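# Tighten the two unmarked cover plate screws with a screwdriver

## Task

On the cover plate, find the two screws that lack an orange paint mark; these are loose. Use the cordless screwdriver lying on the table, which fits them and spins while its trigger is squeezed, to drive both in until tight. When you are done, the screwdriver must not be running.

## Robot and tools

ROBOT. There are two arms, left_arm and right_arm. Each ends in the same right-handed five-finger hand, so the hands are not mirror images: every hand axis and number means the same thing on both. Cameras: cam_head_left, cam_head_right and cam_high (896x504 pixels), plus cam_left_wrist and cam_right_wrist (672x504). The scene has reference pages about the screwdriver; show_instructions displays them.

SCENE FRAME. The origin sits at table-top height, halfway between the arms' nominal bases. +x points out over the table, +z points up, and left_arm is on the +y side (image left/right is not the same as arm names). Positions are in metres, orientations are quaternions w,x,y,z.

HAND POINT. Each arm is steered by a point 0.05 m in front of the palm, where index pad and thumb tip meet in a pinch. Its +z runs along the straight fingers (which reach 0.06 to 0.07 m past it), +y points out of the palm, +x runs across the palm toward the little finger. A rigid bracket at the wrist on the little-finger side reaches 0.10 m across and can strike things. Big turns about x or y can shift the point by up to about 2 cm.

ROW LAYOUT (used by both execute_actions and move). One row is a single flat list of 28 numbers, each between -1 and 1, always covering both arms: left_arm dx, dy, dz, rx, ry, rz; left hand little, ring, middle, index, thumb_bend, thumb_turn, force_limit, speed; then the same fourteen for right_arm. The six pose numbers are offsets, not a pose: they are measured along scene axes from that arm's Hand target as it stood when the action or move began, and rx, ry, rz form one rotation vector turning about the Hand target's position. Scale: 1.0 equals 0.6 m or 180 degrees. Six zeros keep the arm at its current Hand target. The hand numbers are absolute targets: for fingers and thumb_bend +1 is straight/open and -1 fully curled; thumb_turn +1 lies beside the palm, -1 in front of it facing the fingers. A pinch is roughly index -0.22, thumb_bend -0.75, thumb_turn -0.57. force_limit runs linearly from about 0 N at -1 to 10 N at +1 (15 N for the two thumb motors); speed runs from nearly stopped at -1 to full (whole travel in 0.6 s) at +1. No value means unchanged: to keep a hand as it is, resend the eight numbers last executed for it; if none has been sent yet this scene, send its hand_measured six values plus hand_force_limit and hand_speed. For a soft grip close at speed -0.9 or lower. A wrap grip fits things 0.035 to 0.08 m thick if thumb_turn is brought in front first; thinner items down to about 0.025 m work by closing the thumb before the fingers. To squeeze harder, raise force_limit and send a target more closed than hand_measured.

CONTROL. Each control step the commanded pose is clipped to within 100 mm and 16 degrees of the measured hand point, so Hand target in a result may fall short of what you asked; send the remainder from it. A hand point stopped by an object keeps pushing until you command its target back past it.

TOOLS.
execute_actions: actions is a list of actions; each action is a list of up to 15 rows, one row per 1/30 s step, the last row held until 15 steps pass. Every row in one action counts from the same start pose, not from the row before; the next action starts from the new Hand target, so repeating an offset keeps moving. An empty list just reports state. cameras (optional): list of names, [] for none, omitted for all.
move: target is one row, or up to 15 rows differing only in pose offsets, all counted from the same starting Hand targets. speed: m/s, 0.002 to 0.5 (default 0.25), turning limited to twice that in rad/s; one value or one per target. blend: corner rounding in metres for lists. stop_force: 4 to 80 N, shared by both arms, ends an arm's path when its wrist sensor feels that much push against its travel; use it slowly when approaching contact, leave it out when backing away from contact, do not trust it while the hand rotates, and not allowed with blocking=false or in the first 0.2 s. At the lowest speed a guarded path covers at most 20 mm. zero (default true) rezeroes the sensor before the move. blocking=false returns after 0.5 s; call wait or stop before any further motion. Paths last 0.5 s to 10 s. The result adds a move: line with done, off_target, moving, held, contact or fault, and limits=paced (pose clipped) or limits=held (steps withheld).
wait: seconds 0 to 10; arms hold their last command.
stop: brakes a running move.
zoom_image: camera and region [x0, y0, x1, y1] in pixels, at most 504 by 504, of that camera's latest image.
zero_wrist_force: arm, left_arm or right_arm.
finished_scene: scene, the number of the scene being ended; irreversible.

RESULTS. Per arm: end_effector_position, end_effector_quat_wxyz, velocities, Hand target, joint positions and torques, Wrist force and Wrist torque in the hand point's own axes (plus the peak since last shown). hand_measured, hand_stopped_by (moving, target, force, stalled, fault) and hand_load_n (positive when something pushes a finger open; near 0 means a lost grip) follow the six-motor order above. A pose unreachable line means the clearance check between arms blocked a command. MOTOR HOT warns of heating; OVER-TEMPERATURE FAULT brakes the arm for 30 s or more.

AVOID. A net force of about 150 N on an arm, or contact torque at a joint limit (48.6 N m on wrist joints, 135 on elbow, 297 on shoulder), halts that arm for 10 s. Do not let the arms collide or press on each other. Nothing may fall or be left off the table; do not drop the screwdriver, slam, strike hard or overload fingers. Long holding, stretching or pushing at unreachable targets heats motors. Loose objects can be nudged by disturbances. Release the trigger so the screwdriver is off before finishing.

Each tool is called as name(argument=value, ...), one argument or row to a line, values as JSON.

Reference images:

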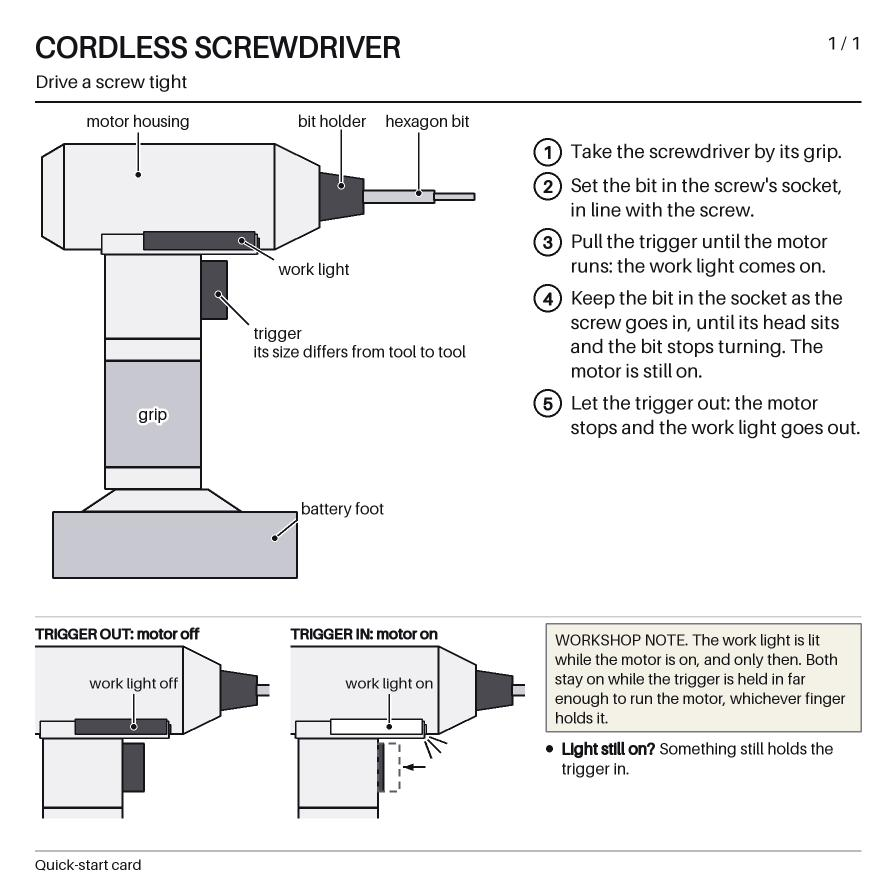

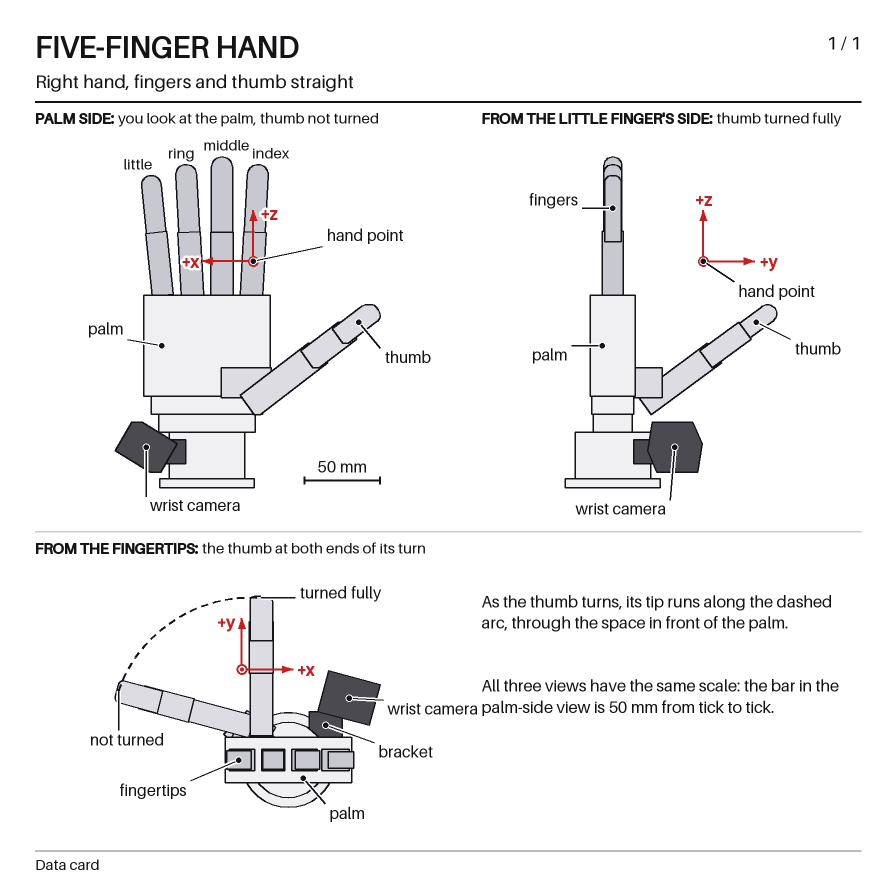

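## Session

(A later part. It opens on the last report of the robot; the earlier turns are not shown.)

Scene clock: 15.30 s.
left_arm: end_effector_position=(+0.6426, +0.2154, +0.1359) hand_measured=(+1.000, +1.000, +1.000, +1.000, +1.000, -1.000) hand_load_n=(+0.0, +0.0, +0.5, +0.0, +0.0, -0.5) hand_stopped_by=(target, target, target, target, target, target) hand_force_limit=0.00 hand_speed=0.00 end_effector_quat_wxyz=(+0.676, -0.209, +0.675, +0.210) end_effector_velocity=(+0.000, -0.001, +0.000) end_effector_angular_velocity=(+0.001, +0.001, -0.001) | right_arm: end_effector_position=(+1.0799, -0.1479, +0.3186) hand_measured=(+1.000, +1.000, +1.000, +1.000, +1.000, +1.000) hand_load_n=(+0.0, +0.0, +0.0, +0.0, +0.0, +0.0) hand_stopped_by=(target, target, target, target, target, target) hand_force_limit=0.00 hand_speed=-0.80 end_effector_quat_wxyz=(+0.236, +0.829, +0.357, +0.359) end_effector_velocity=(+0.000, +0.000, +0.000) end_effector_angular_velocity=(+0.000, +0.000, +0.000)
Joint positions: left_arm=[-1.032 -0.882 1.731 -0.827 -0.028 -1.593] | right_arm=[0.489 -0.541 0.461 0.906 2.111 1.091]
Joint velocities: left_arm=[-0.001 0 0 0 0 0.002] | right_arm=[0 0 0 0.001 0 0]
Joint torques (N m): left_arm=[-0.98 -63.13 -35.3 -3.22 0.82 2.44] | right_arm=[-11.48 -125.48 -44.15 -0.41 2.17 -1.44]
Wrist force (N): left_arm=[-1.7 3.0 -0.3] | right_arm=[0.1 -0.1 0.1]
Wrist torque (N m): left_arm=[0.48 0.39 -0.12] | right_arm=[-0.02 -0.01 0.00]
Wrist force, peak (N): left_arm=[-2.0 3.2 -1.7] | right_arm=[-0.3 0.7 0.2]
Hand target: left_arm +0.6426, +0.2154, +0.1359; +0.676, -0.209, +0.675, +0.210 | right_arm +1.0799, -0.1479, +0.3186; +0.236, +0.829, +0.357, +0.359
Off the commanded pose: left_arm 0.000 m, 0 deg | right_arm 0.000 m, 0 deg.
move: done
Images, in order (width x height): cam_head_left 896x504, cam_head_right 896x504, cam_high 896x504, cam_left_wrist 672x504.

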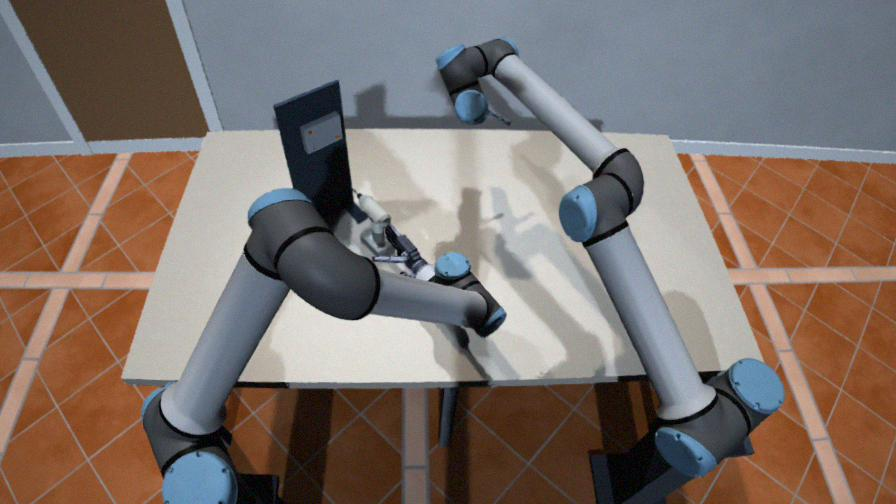

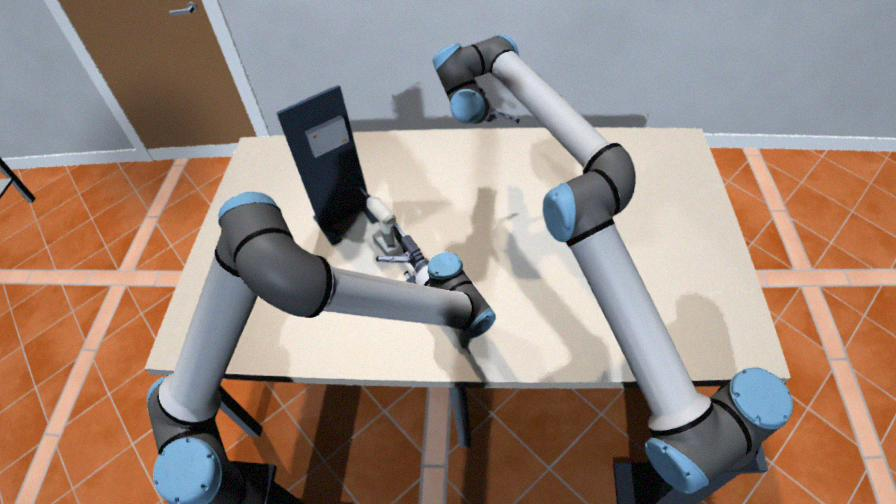

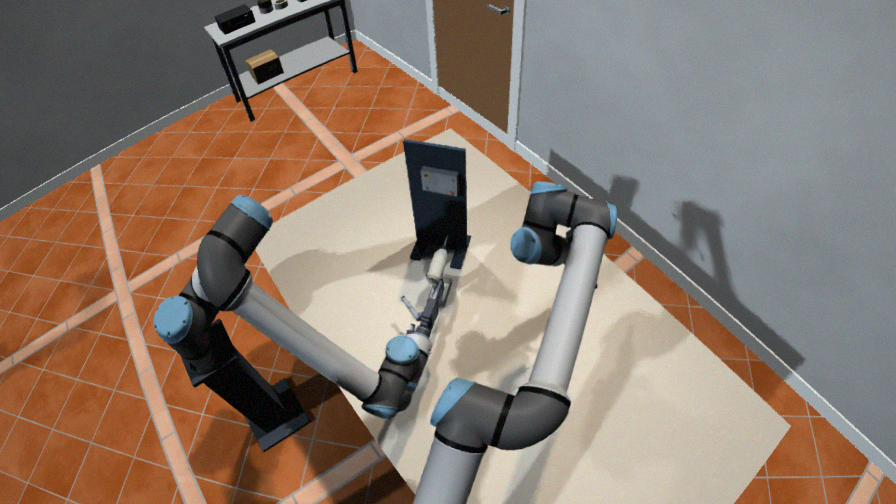

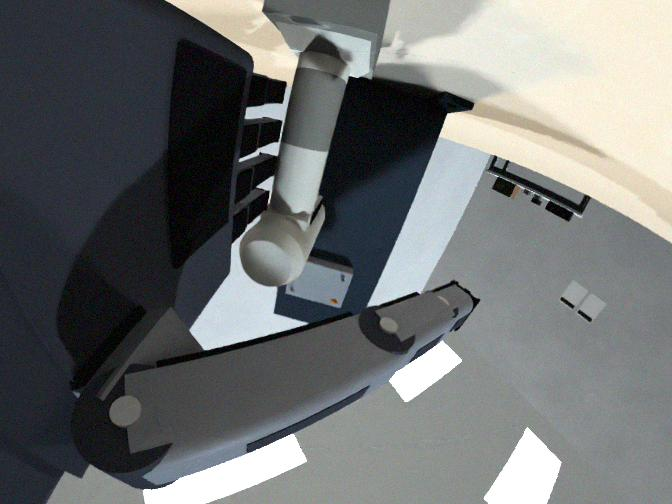

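move(
  target=[0.1365, 0.0802, -0.0033, 0, 0, 0, 1,1,1,1,1,-1,0,0.0, 0,0,0,0,0,0,1,1,1,1,1,1,0,-0.8],
  speed=0.06,
  stop_force=6,
  cameras=["cam_head_left","cam_high","cam_left_wrist"],
)

zoom_image(
  camera="cam_head_left",
  region=[330, 170, 430, 270],
)

zoom_image(
  camera="cam_high",
  region=[390, 230, 490, 330],
)

zoom_image(
  camera="cam_left_wrist",
  region=[200, 0, 440, 310],
)

Scene clock: 18.60 s.
left_arm: end_effector_position=(+0.7247, +0.2634, +0.1339) hand_measured=(+1.000, +1.000, +1.000, +1.000, +1.000, -1.000) hand_load_n=(+0.0, +0.0, +0.0, +0.0, +0.0, -0.5) hand_stopped_by=(target, target, target, target, target, target) hand_force_limit=0.00 hand_speed=0.00 end_effector_quat_wxyz=(+0.676, -0.209, +0.675, +0.210) end_effector_velocity=(+0.000, +0.001, -0.001) end_effector_angular_velocity=(-0.001, +0.000, +0.000) | right_arm: end_effector_position=(+1.0799, -0.1479, +0.3186) hand_measured=(+1.000, +1.000, +1.000, +1.000, +1.000, +1.000) hand_load_n=(+0.0, +0.0, +0.0, +0.0, +0.0, +0.0) hand_stopped_by=(target, target, target, target, target, target) hand_force_limit=0.00 hand_speed=-0.80 end_effector_quat_wxyz=(+0.236, +0.829, +0.357, +0.359) end_effector_velocity=(+0.000, +0.000, -0.002) end_effector_angular_velocity=(-0.001, +0.000, +0.000)
Joint positions: left_arm=[-0.911 -0.85 1.671 -0.836 0.093 -1.557] | right_arm=[0.489 -0.541 0.461 0.906 2.111 1.091]
Joint velocities: left_arm=[0.001 0.001 0 0 0 -0.001] | right_arm=[0 0.002 0 -0.001 0 0]
Joint torques (N m): left_arm=[-14.99 -94.89 -16.48 2.85 -1.49 -3.4] | right_arm=[-12.07 -126.78 -43.98 -0.35 2.11 -1.18]
Wrist force (N): left_arm=[-1.4 2.8 -0.2] | right_arm=[0.2 0.2 0.1]
Wrist torque (N m): left_arm=[0.46 0.33 -0.12] | right_arm=[0.02 -0.04 0.02]
Wrist force, peak (N): left_arm=[-1.7 3.2 -0.2] | right_arm=[0.5 0.4 0.0]
Hand target: left_arm +0.7246, +0.2634, +0.1339; +0.676, -0.209, +0.675, +0.210 | right_arm +1.0799, -0.1479, +0.3186; +0.236, +0.829, +0.357, +0.359
Off the commanded pose: left_arm 0.000 m, 0 deg | right_arm 0.000 m, 0 deg.
move: done
Images, in order (width x height): cam_head_left 896x504, cam_high 896x504, cam_left_wrist 672x504.

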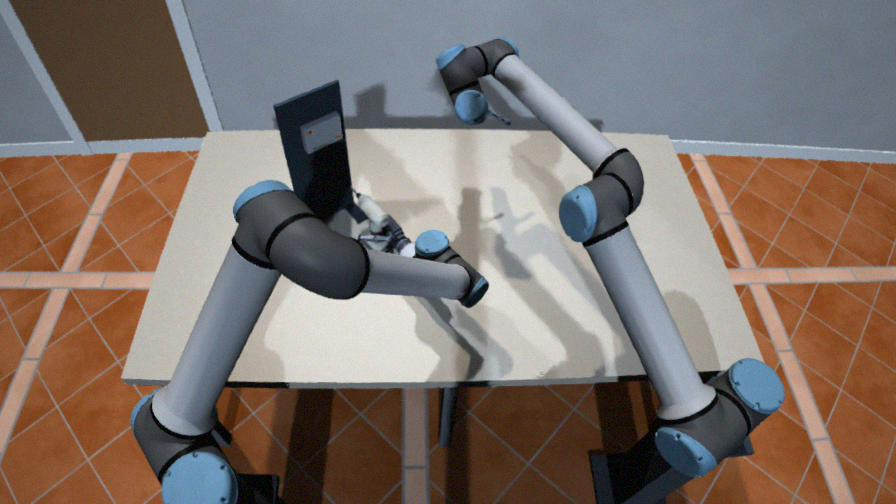

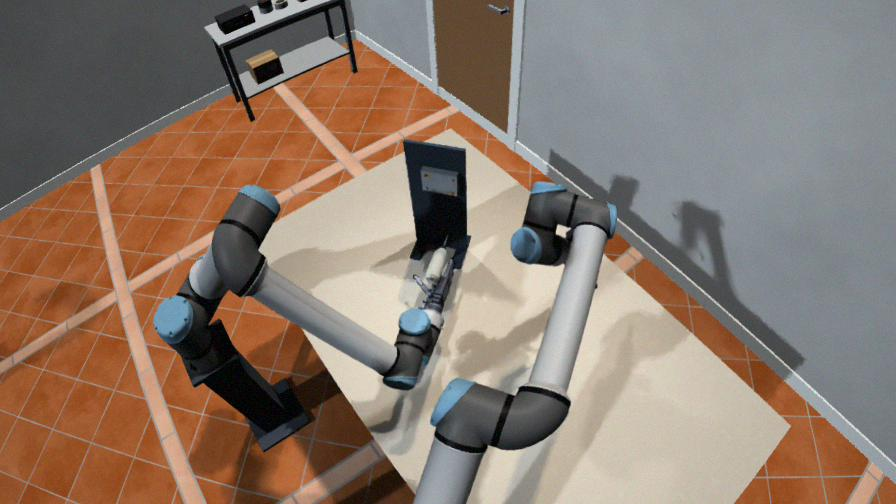

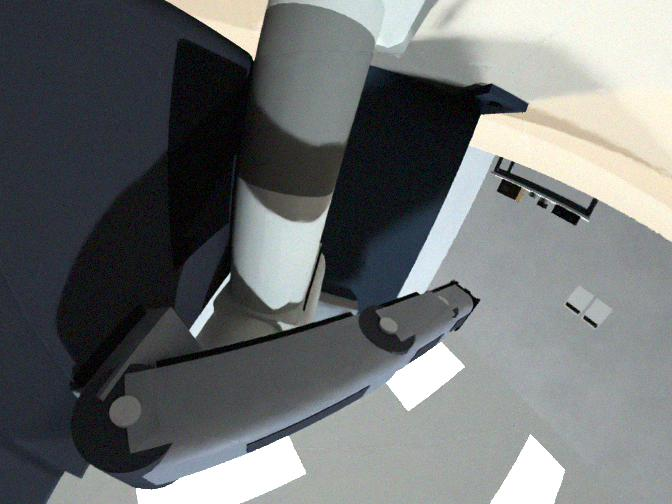

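Scaled by 5.040.

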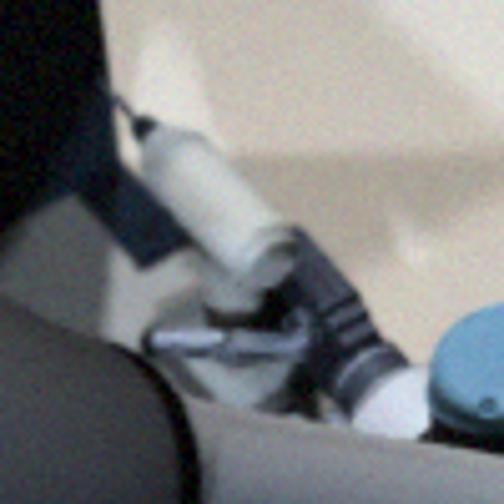

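Scaled by 5.040.

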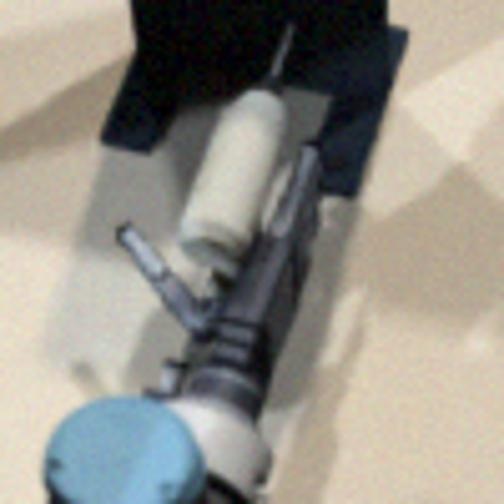

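Scaled by 1.626 from the camera's 672x504 image, which has a finer 960x720 frame.

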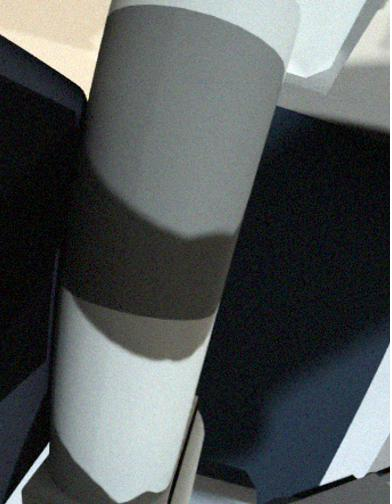

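move(
  target=[0.0164, 0.0114, 0, 0, 0, 0, 1,1,1,1,1,-1,0,0.0, 0,0,0,0,0,0,1,1,1,1,1,1,0,-0.8],
  speed=0.03,
  stop_force=5,
  cameras=["cam_head_left","cam_left_wrist"],
)

zoom_image(
  camera="cam_left_wrist",
  region=[180, 0, 480, 450],
)

Scene clock: 20.40 s.
left_arm: end_effector_position=(+0.7345, +0.2703, +0.1339) hand_measured=(+1.000, +1.000, +1.000, +1.000, +1.000, -1.000) hand_load_n=(+0.0, +0.0, +0.0, +0.0, +0.0, -0.5) hand_stopped_by=(target, target, target, target, target, target) hand_force_limit=0.00 hand_speed=0.00 end_effector_quat_wxyz=(+0.676, -0.209, +0.675, +0.210) end_effector_velocity=(+0.000, +0.001, +0.000) end_effector_angular_velocity=(+0.000, +0.000, +0.001) | right_arm: end_effector_position=(+1.0799, -0.1479, +0.3186) hand_measured=(+1.000, +1.000, +1.000, +1.000, +1.000, +1.000) hand_load_n=(+0.0, +0.0, +0.0, +0.0, +0.0, +0.0) hand_stopped_by=(target, target, target, target, target, target) hand_force_limit=0.00 hand_speed=-0.80 end_effector_quat_wxyz=(+0.236, +0.829, +0.357, +0.359) end_effector_velocity=(+0.000, +0.000, -0.001) end_effector_angular_velocity=(-0.001, +0.001, +0.000)
Joint positions: left_arm=[-0.896 -0.846 1.662 -0.829 0.108 -1.558] | right_arm=[0.489 -0.541 0.461 0.906 2.111 1.091]
Joint velocities: left_arm=[0 0 0 0 0 -0.001] | right_arm=[0 0.001 0 0.001 0 0]
Joint torques (N m): left_arm=[-12.47 -80.32 -16.63 2.56 -2.12 -3.46] | right_arm=[-12.55 -126.5 -44.24 -0.31 2.06 -1.39]
Wrist force (N): left_arm=[-2.1 2.8 -0.2] | right_arm=[0.0 0.1 0.0]
Wrist torque (N m): left_arm=[0.46 0.45 -0.17] | right_arm=[0.01 0.00 0.01]
Wrist force, peak (N): left_arm=[-1.8 3.2 -0.2] | right_arm=[0.0 -0.6 0.5]
Hand target: left_arm +0.7345, +0.2703, +0.1339; +0.676, -0.209, +0.675, +0.210 | right_arm +1.0799, -0.1479, +0.3186; +0.236, +0.829, +0.357, +0.359
Off the commanded pose: left_arm 0.000 m, 0 deg | right_arm 0.000 m, 0 deg.
move: done
Images, in order (width x height): cam_head_left 896x504, cam_left_wrist 672x504.

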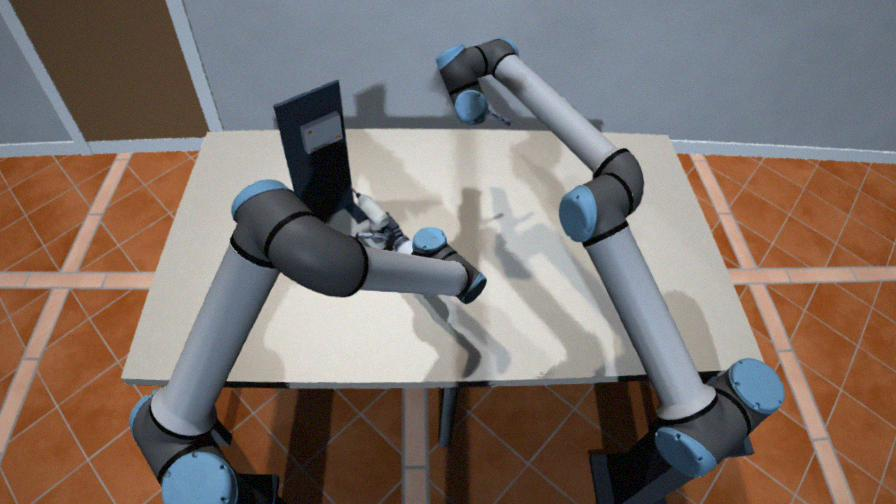

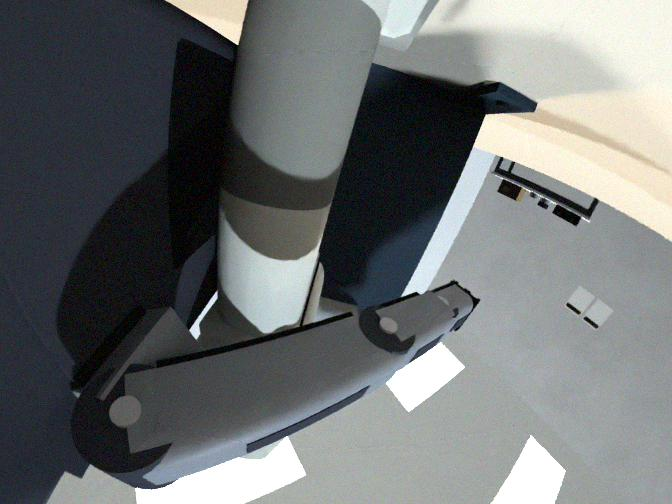

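Scaled by 1.120 from the camera's 672x504 image, which has a finer 960x720 frame.

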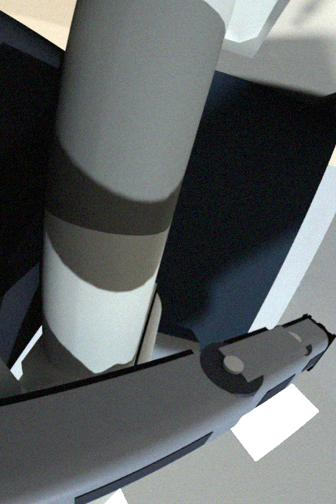

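move(
  target=[0, 0, 0, 0, 0, 0, -0.9,-0.9,-0.9,1,1,-1,-0.3,-0.75, 0,0,0,0,0,0,1,1,1,1,1,1,0,-0.8],
  cameras=["cam_head_left","cam_left_wrist"],
)

zoom_image(
  camera="cam_left_wrist",
  region=[180, 0, 480, 450],
)

Scene clock: 25.40 s.
left_arm: end_effector_position=(+0.7345, +0.2703, +0.1339) hand_measured=(-0.900, -0.898, -0.898, +1.000, +1.000, -1.000) hand_load_n=(+0.5, +3.5, +4.0, +0.0, +0.0, +0.0) hand_stopped_by=(target, force, force, target, target, target) hand_force_limit=-0.30 hand_speed=-0.75 end_effector_quat_wxyz=(+0.676, -0.209, +0.675, +0.210) end_effector_velocity=(+0.000, +0.000, +0.000) end_effector_angular_velocity=(+0.000, +0.000, +0.001) | right_arm: end_effector_position=(+1.0799, -0.1479, +0.3186) hand_measured=(+1.000, +1.000, +1.000, +1.000, +1.000, +1.000) hand_load_n=(+0.0, +0.0, +0.0, +0.0, +0.0, +0.0) hand_stopped_by=(target, target, target, target, target, target) hand_force_limit=0.00 hand_speed=-0.80 end_effector_quat_wxyz=(+0.236, +0.829, +0.357, +0.359) end_effector_velocity=(+0.000, +0.000, +0.001) end_effector_angular_velocity=(+0.001, -0.001, +0.000)
Joint positions: left_arm=[-0.896 -0.846 1.662 -0.829 0.108 -1.558] | right_arm=[0.489 -0.541 0.461 0.906 2.111 1.091]
Joint velocities: left_arm=[0 0 0 0.001 -0.001 0] | right_arm=[0 -0.001 0 0 0 0]
Joint torques (N m): left_arm=[-9.7 -92.24 -22.2 -3.08 -0.61 -0.4] | right_arm=[-13.66 -126.53 -44.14 -0.35 2.11 -1.23]
Wrist force (N): left_arm=[2.6 2.6 -0.3] | right_arm=[-0.2 0.0 0.4]
Wrist torque (N m): left_arm=[0.42 0.20 -0.13] | right_arm=[-0.01 0.02 -0.01]
Wrist force, peak (N): left_arm=[3.6 2.5 -0.2] | right_arm=[0.1 -0.6 0.5]
Hand target: left_arm +0.7345, +0.2703, +0.1339; +0.676, -0.209, +0.675, +0.210 | right_arm +1.0799, -0.1479, +0.3186; +0.236, +0.829, +0.357, +0.359
Off the commanded pose: left_arm 0.000 m, 0 deg | right_arm 0.000 m, 0 deg.
move: done
Images, in order (width x height): cam_head_left 896x504, cam_left_wrist 672x504.

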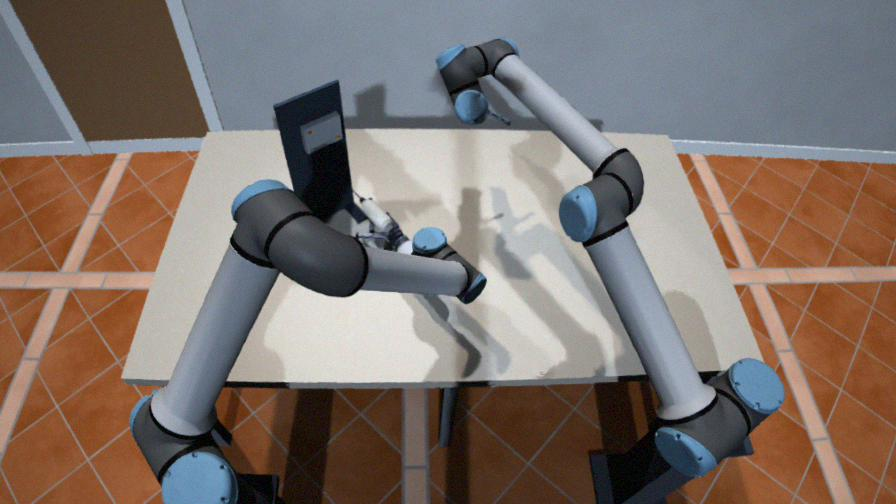

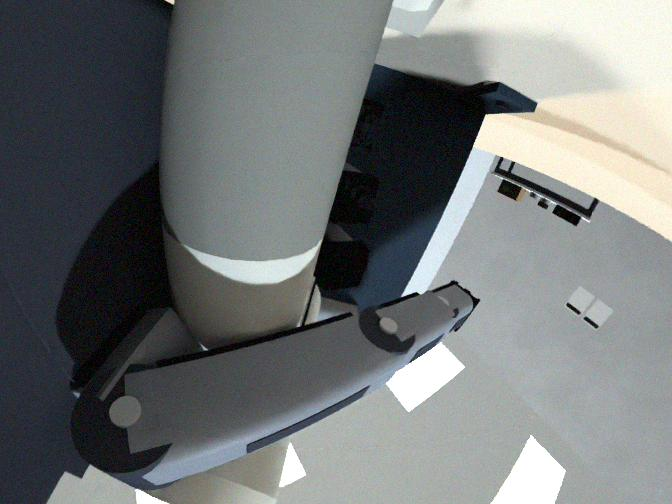

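Scaled by 1.120 from the camera's 672x504 image, which has a finer 960x720 frame.

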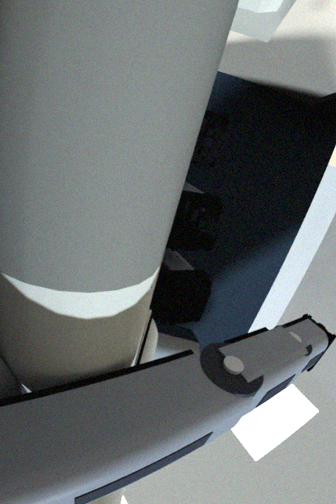

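move(
  target=[0, 0, 0, 0, 0, 0, -1,-1,-1,1,-1,-1,0.4,-0.6, 0,0,0,0,0,0,1,1,1,1,1,1,0,-0.8],
  cameras=["cam_head_left","cam_high","cam_left_wrist"],
)

zoom_image(
  camera="cam_left_wrist",
  region=[100, 0, 500, 504],
)

zoom_image(
  camera="cam_high",
  region=[390, 210, 490, 330],
)

zoom_image(
  camera="cam_head_left",
  region=[330, 170, 430, 270],
)

Scene clock: 27.23 s.
left_arm: end_effector_position=(+0.7345, +0.2703, +0.1339) hand_measured=(-0.918, -0.916, -0.914, +1.000, +0.426, -1.000) hand_load_n=(+7.0, +11.0, +12.5, +0.0, +10.5, +4.5) hand_stopped_by=(force, force, force, target, force, target) hand_force_limit=0.40 hand_speed=-0.60 end_effector_quat_wxyz=(+0.676, -0.209, +0.675, +0.210) end_effector_velocity=(+0.000, +0.000, +0.000) end_effector_angular_velocity=(-0.001, -0.001, +0.000) | right_arm: end_effector_position=(+1.0799, -0.1479, +0.3186) hand_measured=(+1.000, +1.000, +1.000, +1.000, +1.000, +1.000) hand_load_n=(+0.0, +0.0, +0.0, +0.0, +0.0, +0.0) hand_stopped_by=(target, target, target, target, target, target) hand_force_limit=0.00 hand_speed=-0.80 end_effector_quat_wxyz=(+0.236, +0.829, +0.357, +0.359) end_effector_velocity=(+0.000, +0.000, +0.000) end_effector_angular_velocity=(+0.000, +0.000, +0.000)
Joint positions: left_arm=[-0.896 -0.846 1.662 -0.829 0.108 -1.558] | right_arm=[0.489 -0.541 0.461 0.906 2.111 1.091]
Joint velocities: left_arm=[0 0 0 -0.001 0 0] | right_arm=[0 0 0 -0.001 0 0]
Joint torques (N m): left_arm=[-7.69 -92.39 -24.61 -2.66 0 1.06] | right_arm=[-11.88 -125.92 -43.82 -0.42 2.04 -1.23]
Wrist force (N): left_arm=[-3.2 1.4 0.5] | right_arm=[0.0 -0.2 0.2]
Wrist torque (N m): left_arm=[0.50 -0.21 -0.64] | right_arm=[-0.03 -0.01 -0.01]
Wrist force, peak (N): left_arm=[-4.6 1.3 0.0] | right_arm=[0.5 0.3 0.5]
Hand target: left_arm +0.7345, +0.2703, +0.1339; +0.676, -0.209, +0.675, +0.210 | right_arm +1.0799, -0.1479, +0.3186; +0.236, +0.829, +0.357, +0.359
Off the commanded pose: left_arm 0.000 m, 0 deg | right_arm 0.000 m, 0 deg.
move: done
Images, in order (width x height): cam_head_left 896x504, cam_high 896x504, cam_left_wrist 672x504.

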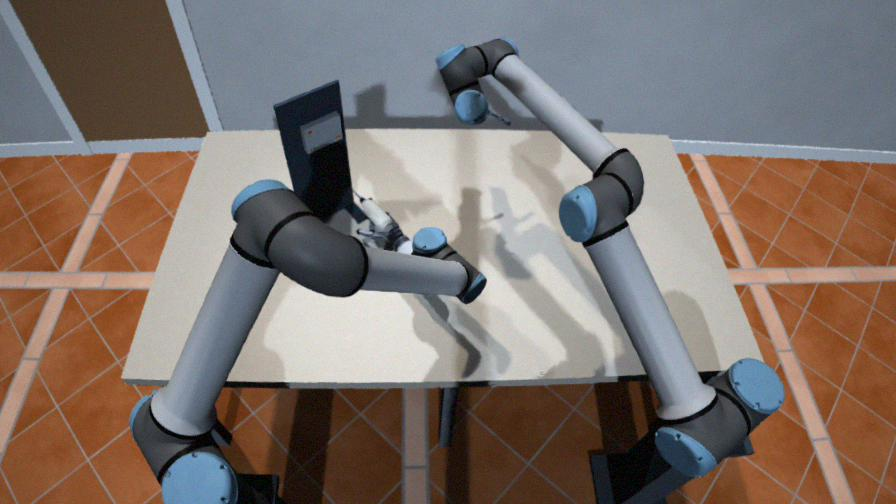

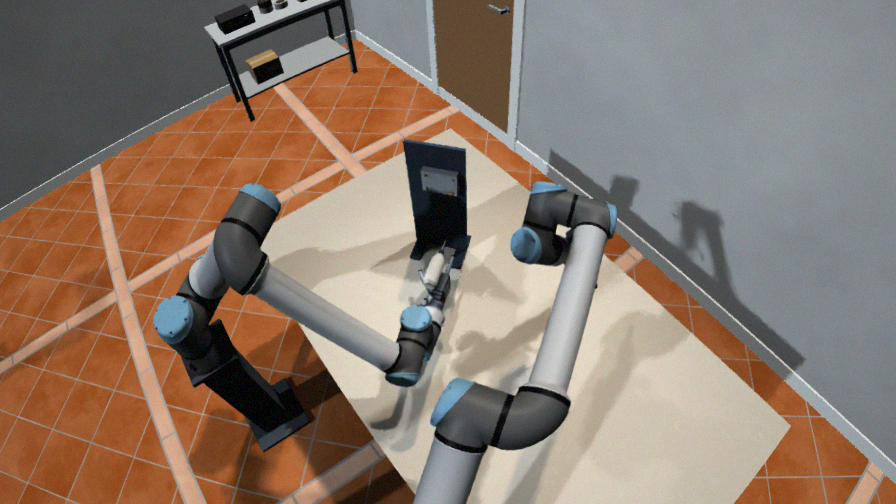

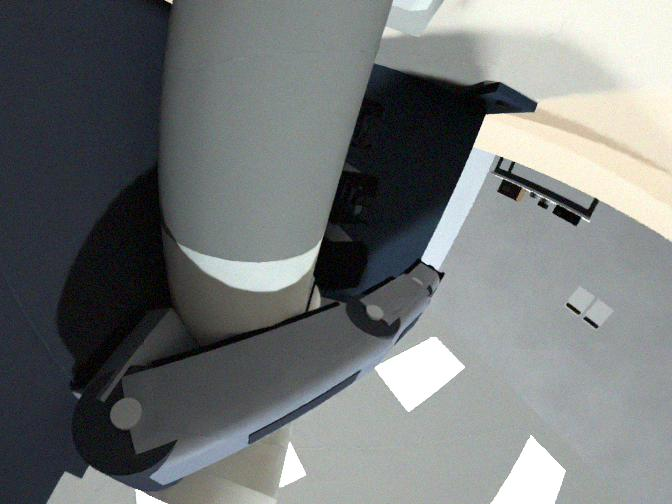

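Scaled by 1.000.

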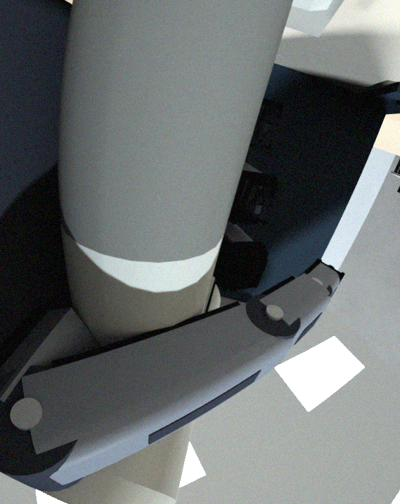

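Scaled by 4.200.

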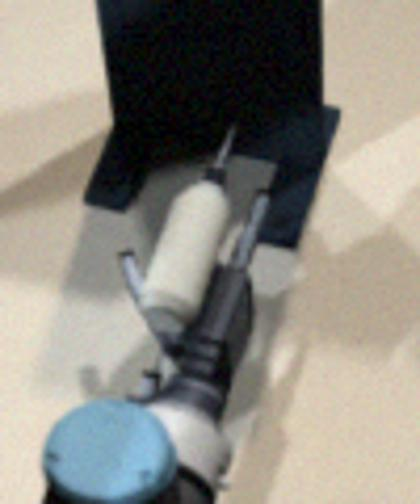

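Scaled by 5.040.

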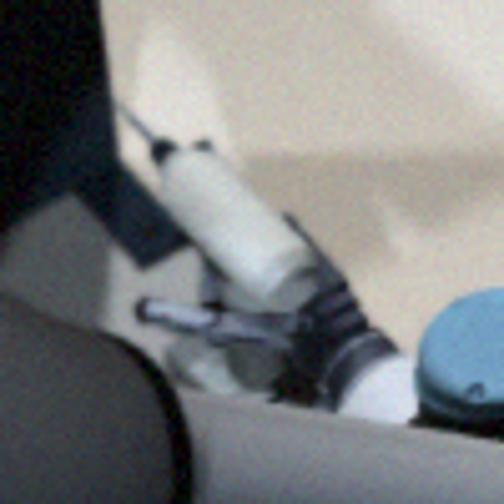

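move(
  target=[-0.03, 0, 0.1, 0, 0, 0, -1,-1,-1,1,-1,-1,0.4,-0.6, 0,0,0,0,0,0,1,1,1,1,1,1,0,-0.8],
  speed=0.08,
  cameras=["cam_head_left","cam_head_right","cam_high","cam_left_wrist"],
)

zoom_image(
  camera="cam_left_wrist",
  region=[100, 0, 500, 504],
)

zoom_image(
  camera="cam_high",
  region=[390, 200, 490, 320],
)

zoom_image(
  camera="cam_head_right",
  region=[330, 170, 430, 270],
)

Scene clock: 28.57 s.
left_arm: end_effector_position=(+0.7165, +0.2702, +0.1940) hand_measured=(-0.918, -0.916, -0.914, +1.000, +0.426, -1.000) hand_load_n=(+6.0, +10.5, +13.5, +0.0, +9.0, +6.0) hand_stopped_by=(force, force, force, target, force, target) hand_force_limit=0.40 hand_speed=-0.60 end_effector_quat_wxyz=(+0.676, -0.209, +0.675, +0.210) end_effector_velocity=(+0.000, +0.000, +0.000) end_effector_angular_velocity=(+0.000, +0.000, +0.001) | right_arm: end_effector_position=(+1.0799, -0.1479, +0.3186) hand_measured=(+1.000, +1.000, +1.000, +1.000, +1.000, +1.000) hand_load_n=(+0.0, +0.0, +0.0, +0.0, -0.5, +0.0) hand_stopped_by=(target, target, target, target, target, target) hand_force_limit=0.00 hand_speed=-0.80 end_effector_quat_wxyz=(+0.236, +0.829, +0.357, +0.359) end_effector_velocity=(+0.000, +0.000, -0.001) end_effector_angular_velocity=(+0.000, +0.000, +0.000)
Joint positions: left_arm=[-0.913 -0.932 1.684 -0.766 0.091 -1.556] | right_arm=[0.489 -0.541 0.461 0.906 2.111 1.091]
Joint velocities: left_arm=[0 0 -0.001 0 0 0] | right_arm=[0 0.001 0 -0.002 0 0]
Joint torques (N m): left_arm=[11.29 -68.46 -45.89 2.43 1.98 -3.09] | right_arm=[-13.26 -126.42 -44.14 -0.42 2.24 -1.32]
Wrist force (N): left_arm=[5.4 2.5 -0.4] | right_arm=[0.0 -0.3 0.0]
Wrist torque (N m): left_arm=[0.43 0.13 0.04] | right_arm=[-0.04 0.01 -0.01]
Wrist force, peak (N): left_arm=[7.6 3.0 0.1] | right_arm=[0.5 0.3 0.4]
Hand target: left_arm +0.7166, +0.2702, +0.1940; +0.676, -0.209, +0.675, +0.210 | right_arm +1.0799, -0.1479, +0.3186; +0.236, +0.829, +0.357, +0.359
Off the commanded pose: left_arm 0.000 m, 0 deg | right_arm 0.000 m, 0 deg.
move: done
Images, in order (width x height): cam_head_left 896x504, cam_head_right 896x504, cam_high 896x504, cam_left_wrist 672x504.

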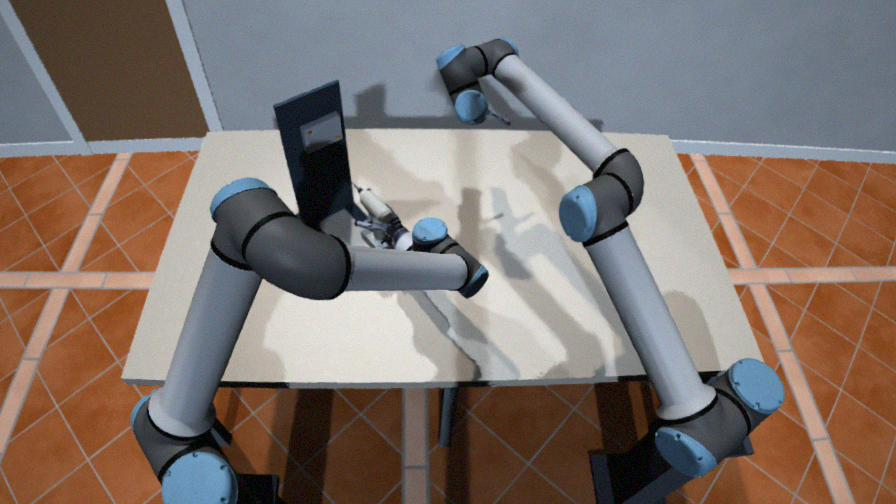

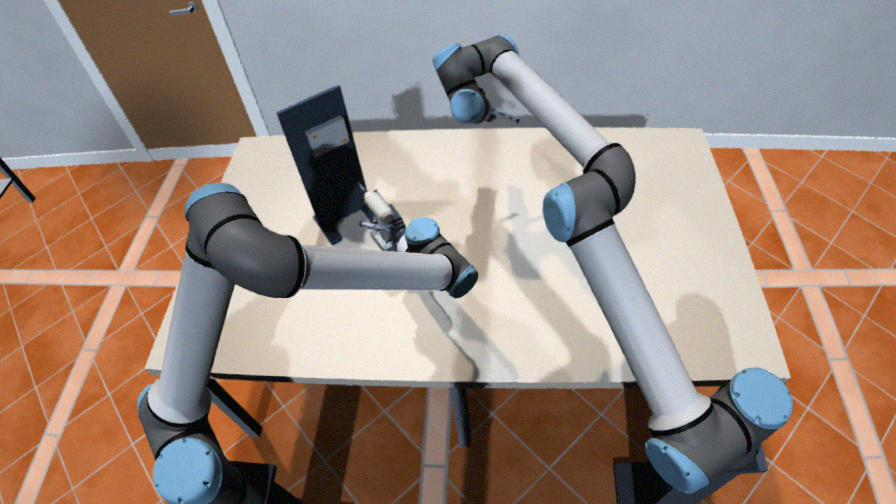

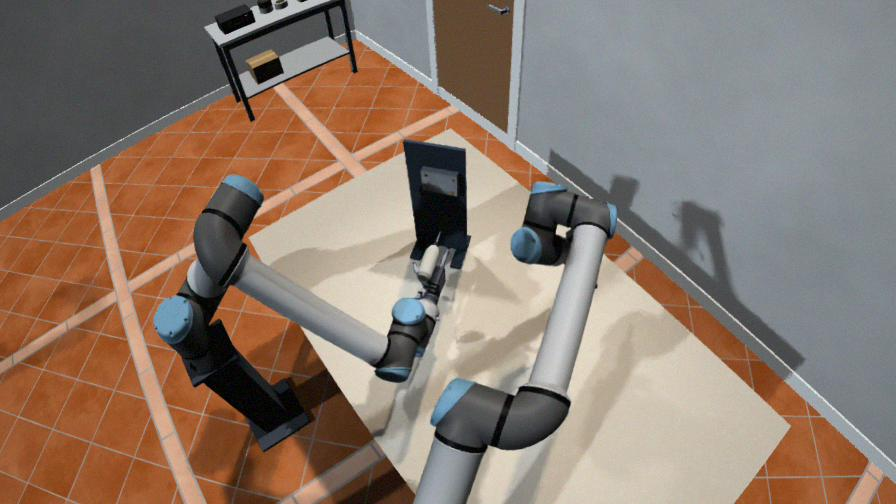

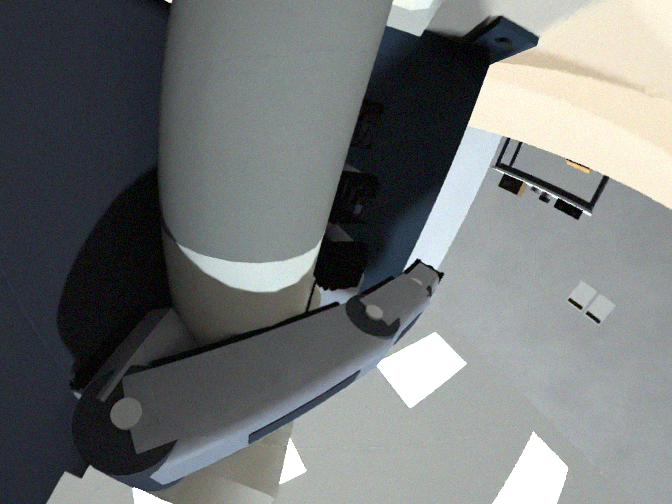

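Scaled by 1.000.

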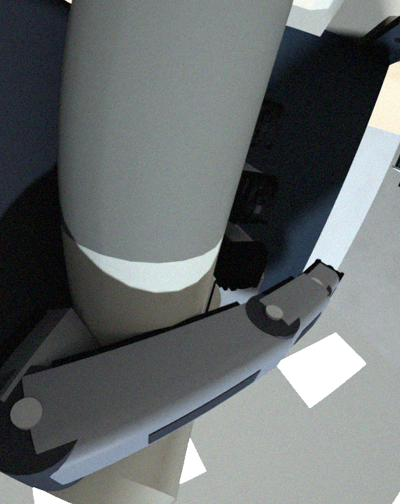

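Scaled by 4.200.

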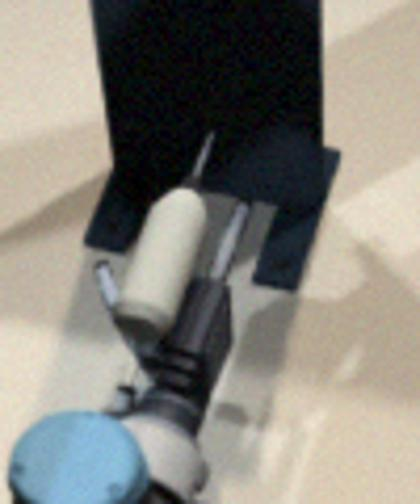

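Scaled by 5.040.

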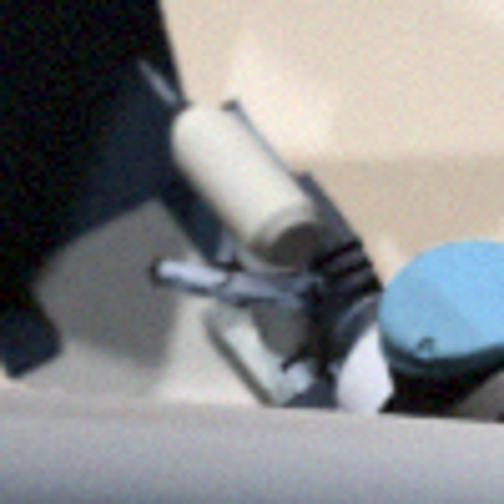

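move(
  target=[0, 0, 0, 0, 0, 0, -1,-1,-1,1,-1,-1,0.4,-0.6, -0.372,0.453,0.383,0.370,-0.035,0.268,-1,-1,-1,-1,1,1,0,0],
  speed=0.25,
)

Scene clock: 33.50 s.
left_arm: end_effector_position=(+0.7166, +0.2702, +0.1940) hand_measured=(-0.918, -0.916, -0.914, +1.000, +0.426, -1.000) hand_load_n=(+6.0, +11.0, +13.5, +0.0, +9.0, +6.0) hand_stopped_by=(force, force, force, target, force, target) hand_force_limit=0.40 hand_speed=-0.60 end_effector_quat_wxyz=(+0.676, -0.209, +0.675, +0.210) end_effector_velocity=(+0.000, -0.001, +0.000) end_effector_angular_velocity=(+0.000, +0.000, -0.001) | right_arm: end_effector_position=(+0.8565, +0.1236, +0.5481) hand_measured=(-1.000, -1.000, -1.000, -1.000, +1.000, +1.000) hand_load_n=(+0.0, +0.0, +0.5, +0.0, +0.0, +0.0) hand_stopped_by=(target, target, target, target, target, target) hand_force_limit=0.00 hand_speed=0.00 end_effector_quat_wxyz=(-0.384, +0.593, +0.385, +0.593) end_effector_velocity=(+0.000, +0.000, +0.000) end_effector_angular_velocity=(+0.001, +0.000, +0.001)
Joint positions: left_arm=[-0.913 -0.932 1.683 -0.766 0.091 -1.556] | right_arm=[0.55 -1.102 1.151 -0.049 1.03 1.57]
Joint velocities: left_arm=[-0.001 0 0 0.001 0 -0.001] | right_arm=[0 0 0 -0.001 -0.001 0.001]
Joint torques (N m): left_arm=[5.48 -61.09 -45.02 2.99 1.41 -3.35] | right_arm=[-15.03 -79.08 -48.84 -4.67 -0.54 0.93]
Wrist force (N): left_arm=[5.4 3.0 -0.3] | right_arm=[0.1 0.7 -0.7]
Wrist torque (N m): left_arm=[0.49 0.13 0.05] | right_arm=[0.11 0.28 0.23]
Wrist force, peak (N): left_arm=[5.8 2.9 0.0] | right_arm=[-0.4 0.0 2.1]
Hand target: left_arm +0.7166, +0.2702, +0.1940; +0.676, -0.209, +0.675, +0.210 | right_arm +0.8566, +0.1235, +0.5481; -0.384, +0.593, +0.385, +0.593
Off the commanded pose: left_arm 0.000 m, 0 deg | right_arm 0.001 m, 0 deg.
move: done

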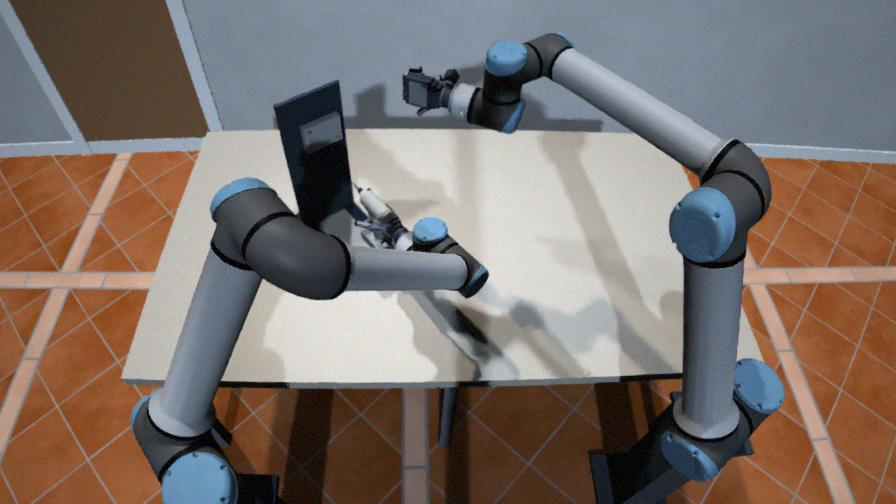

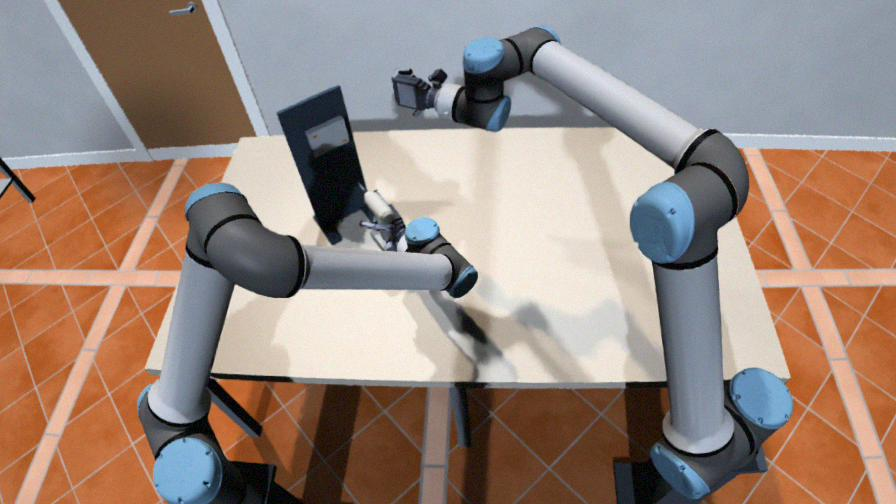

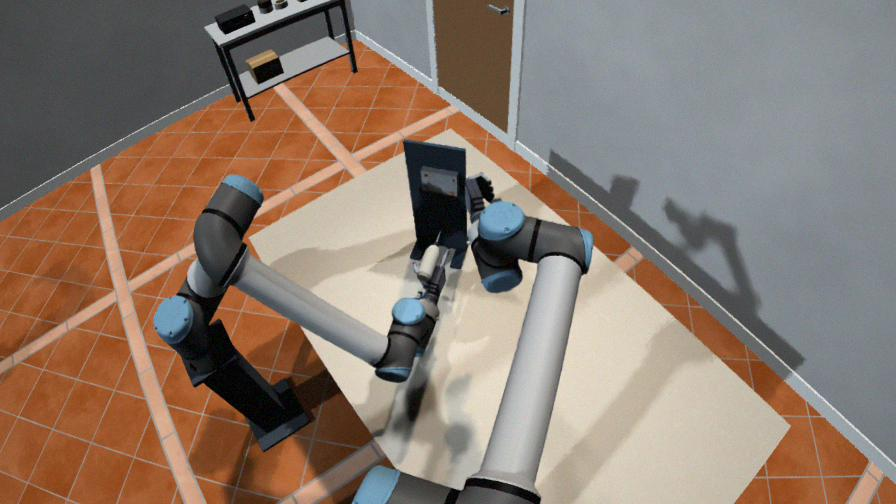

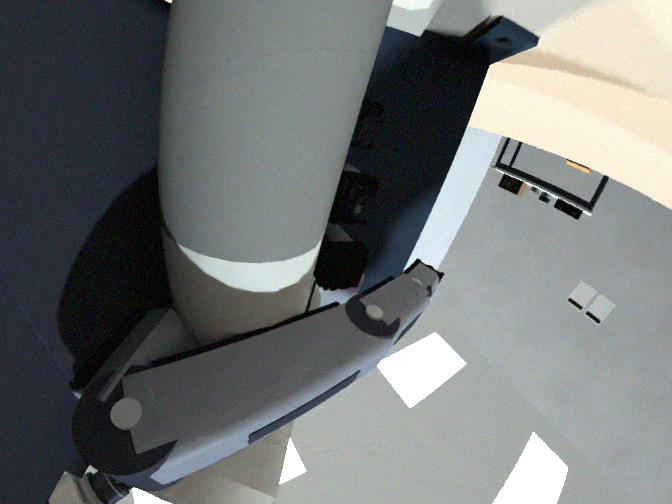

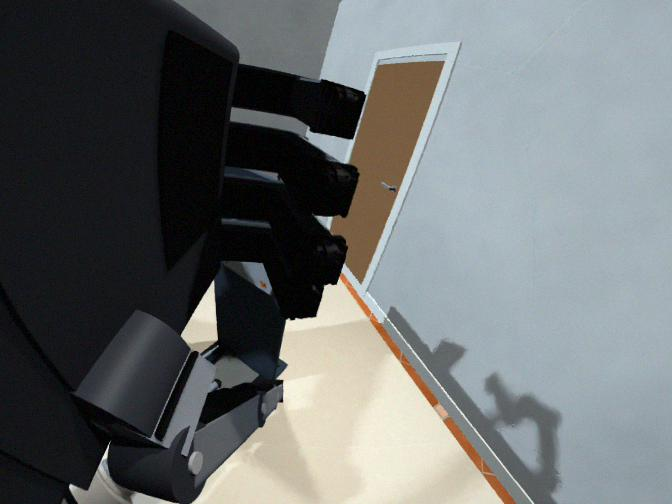

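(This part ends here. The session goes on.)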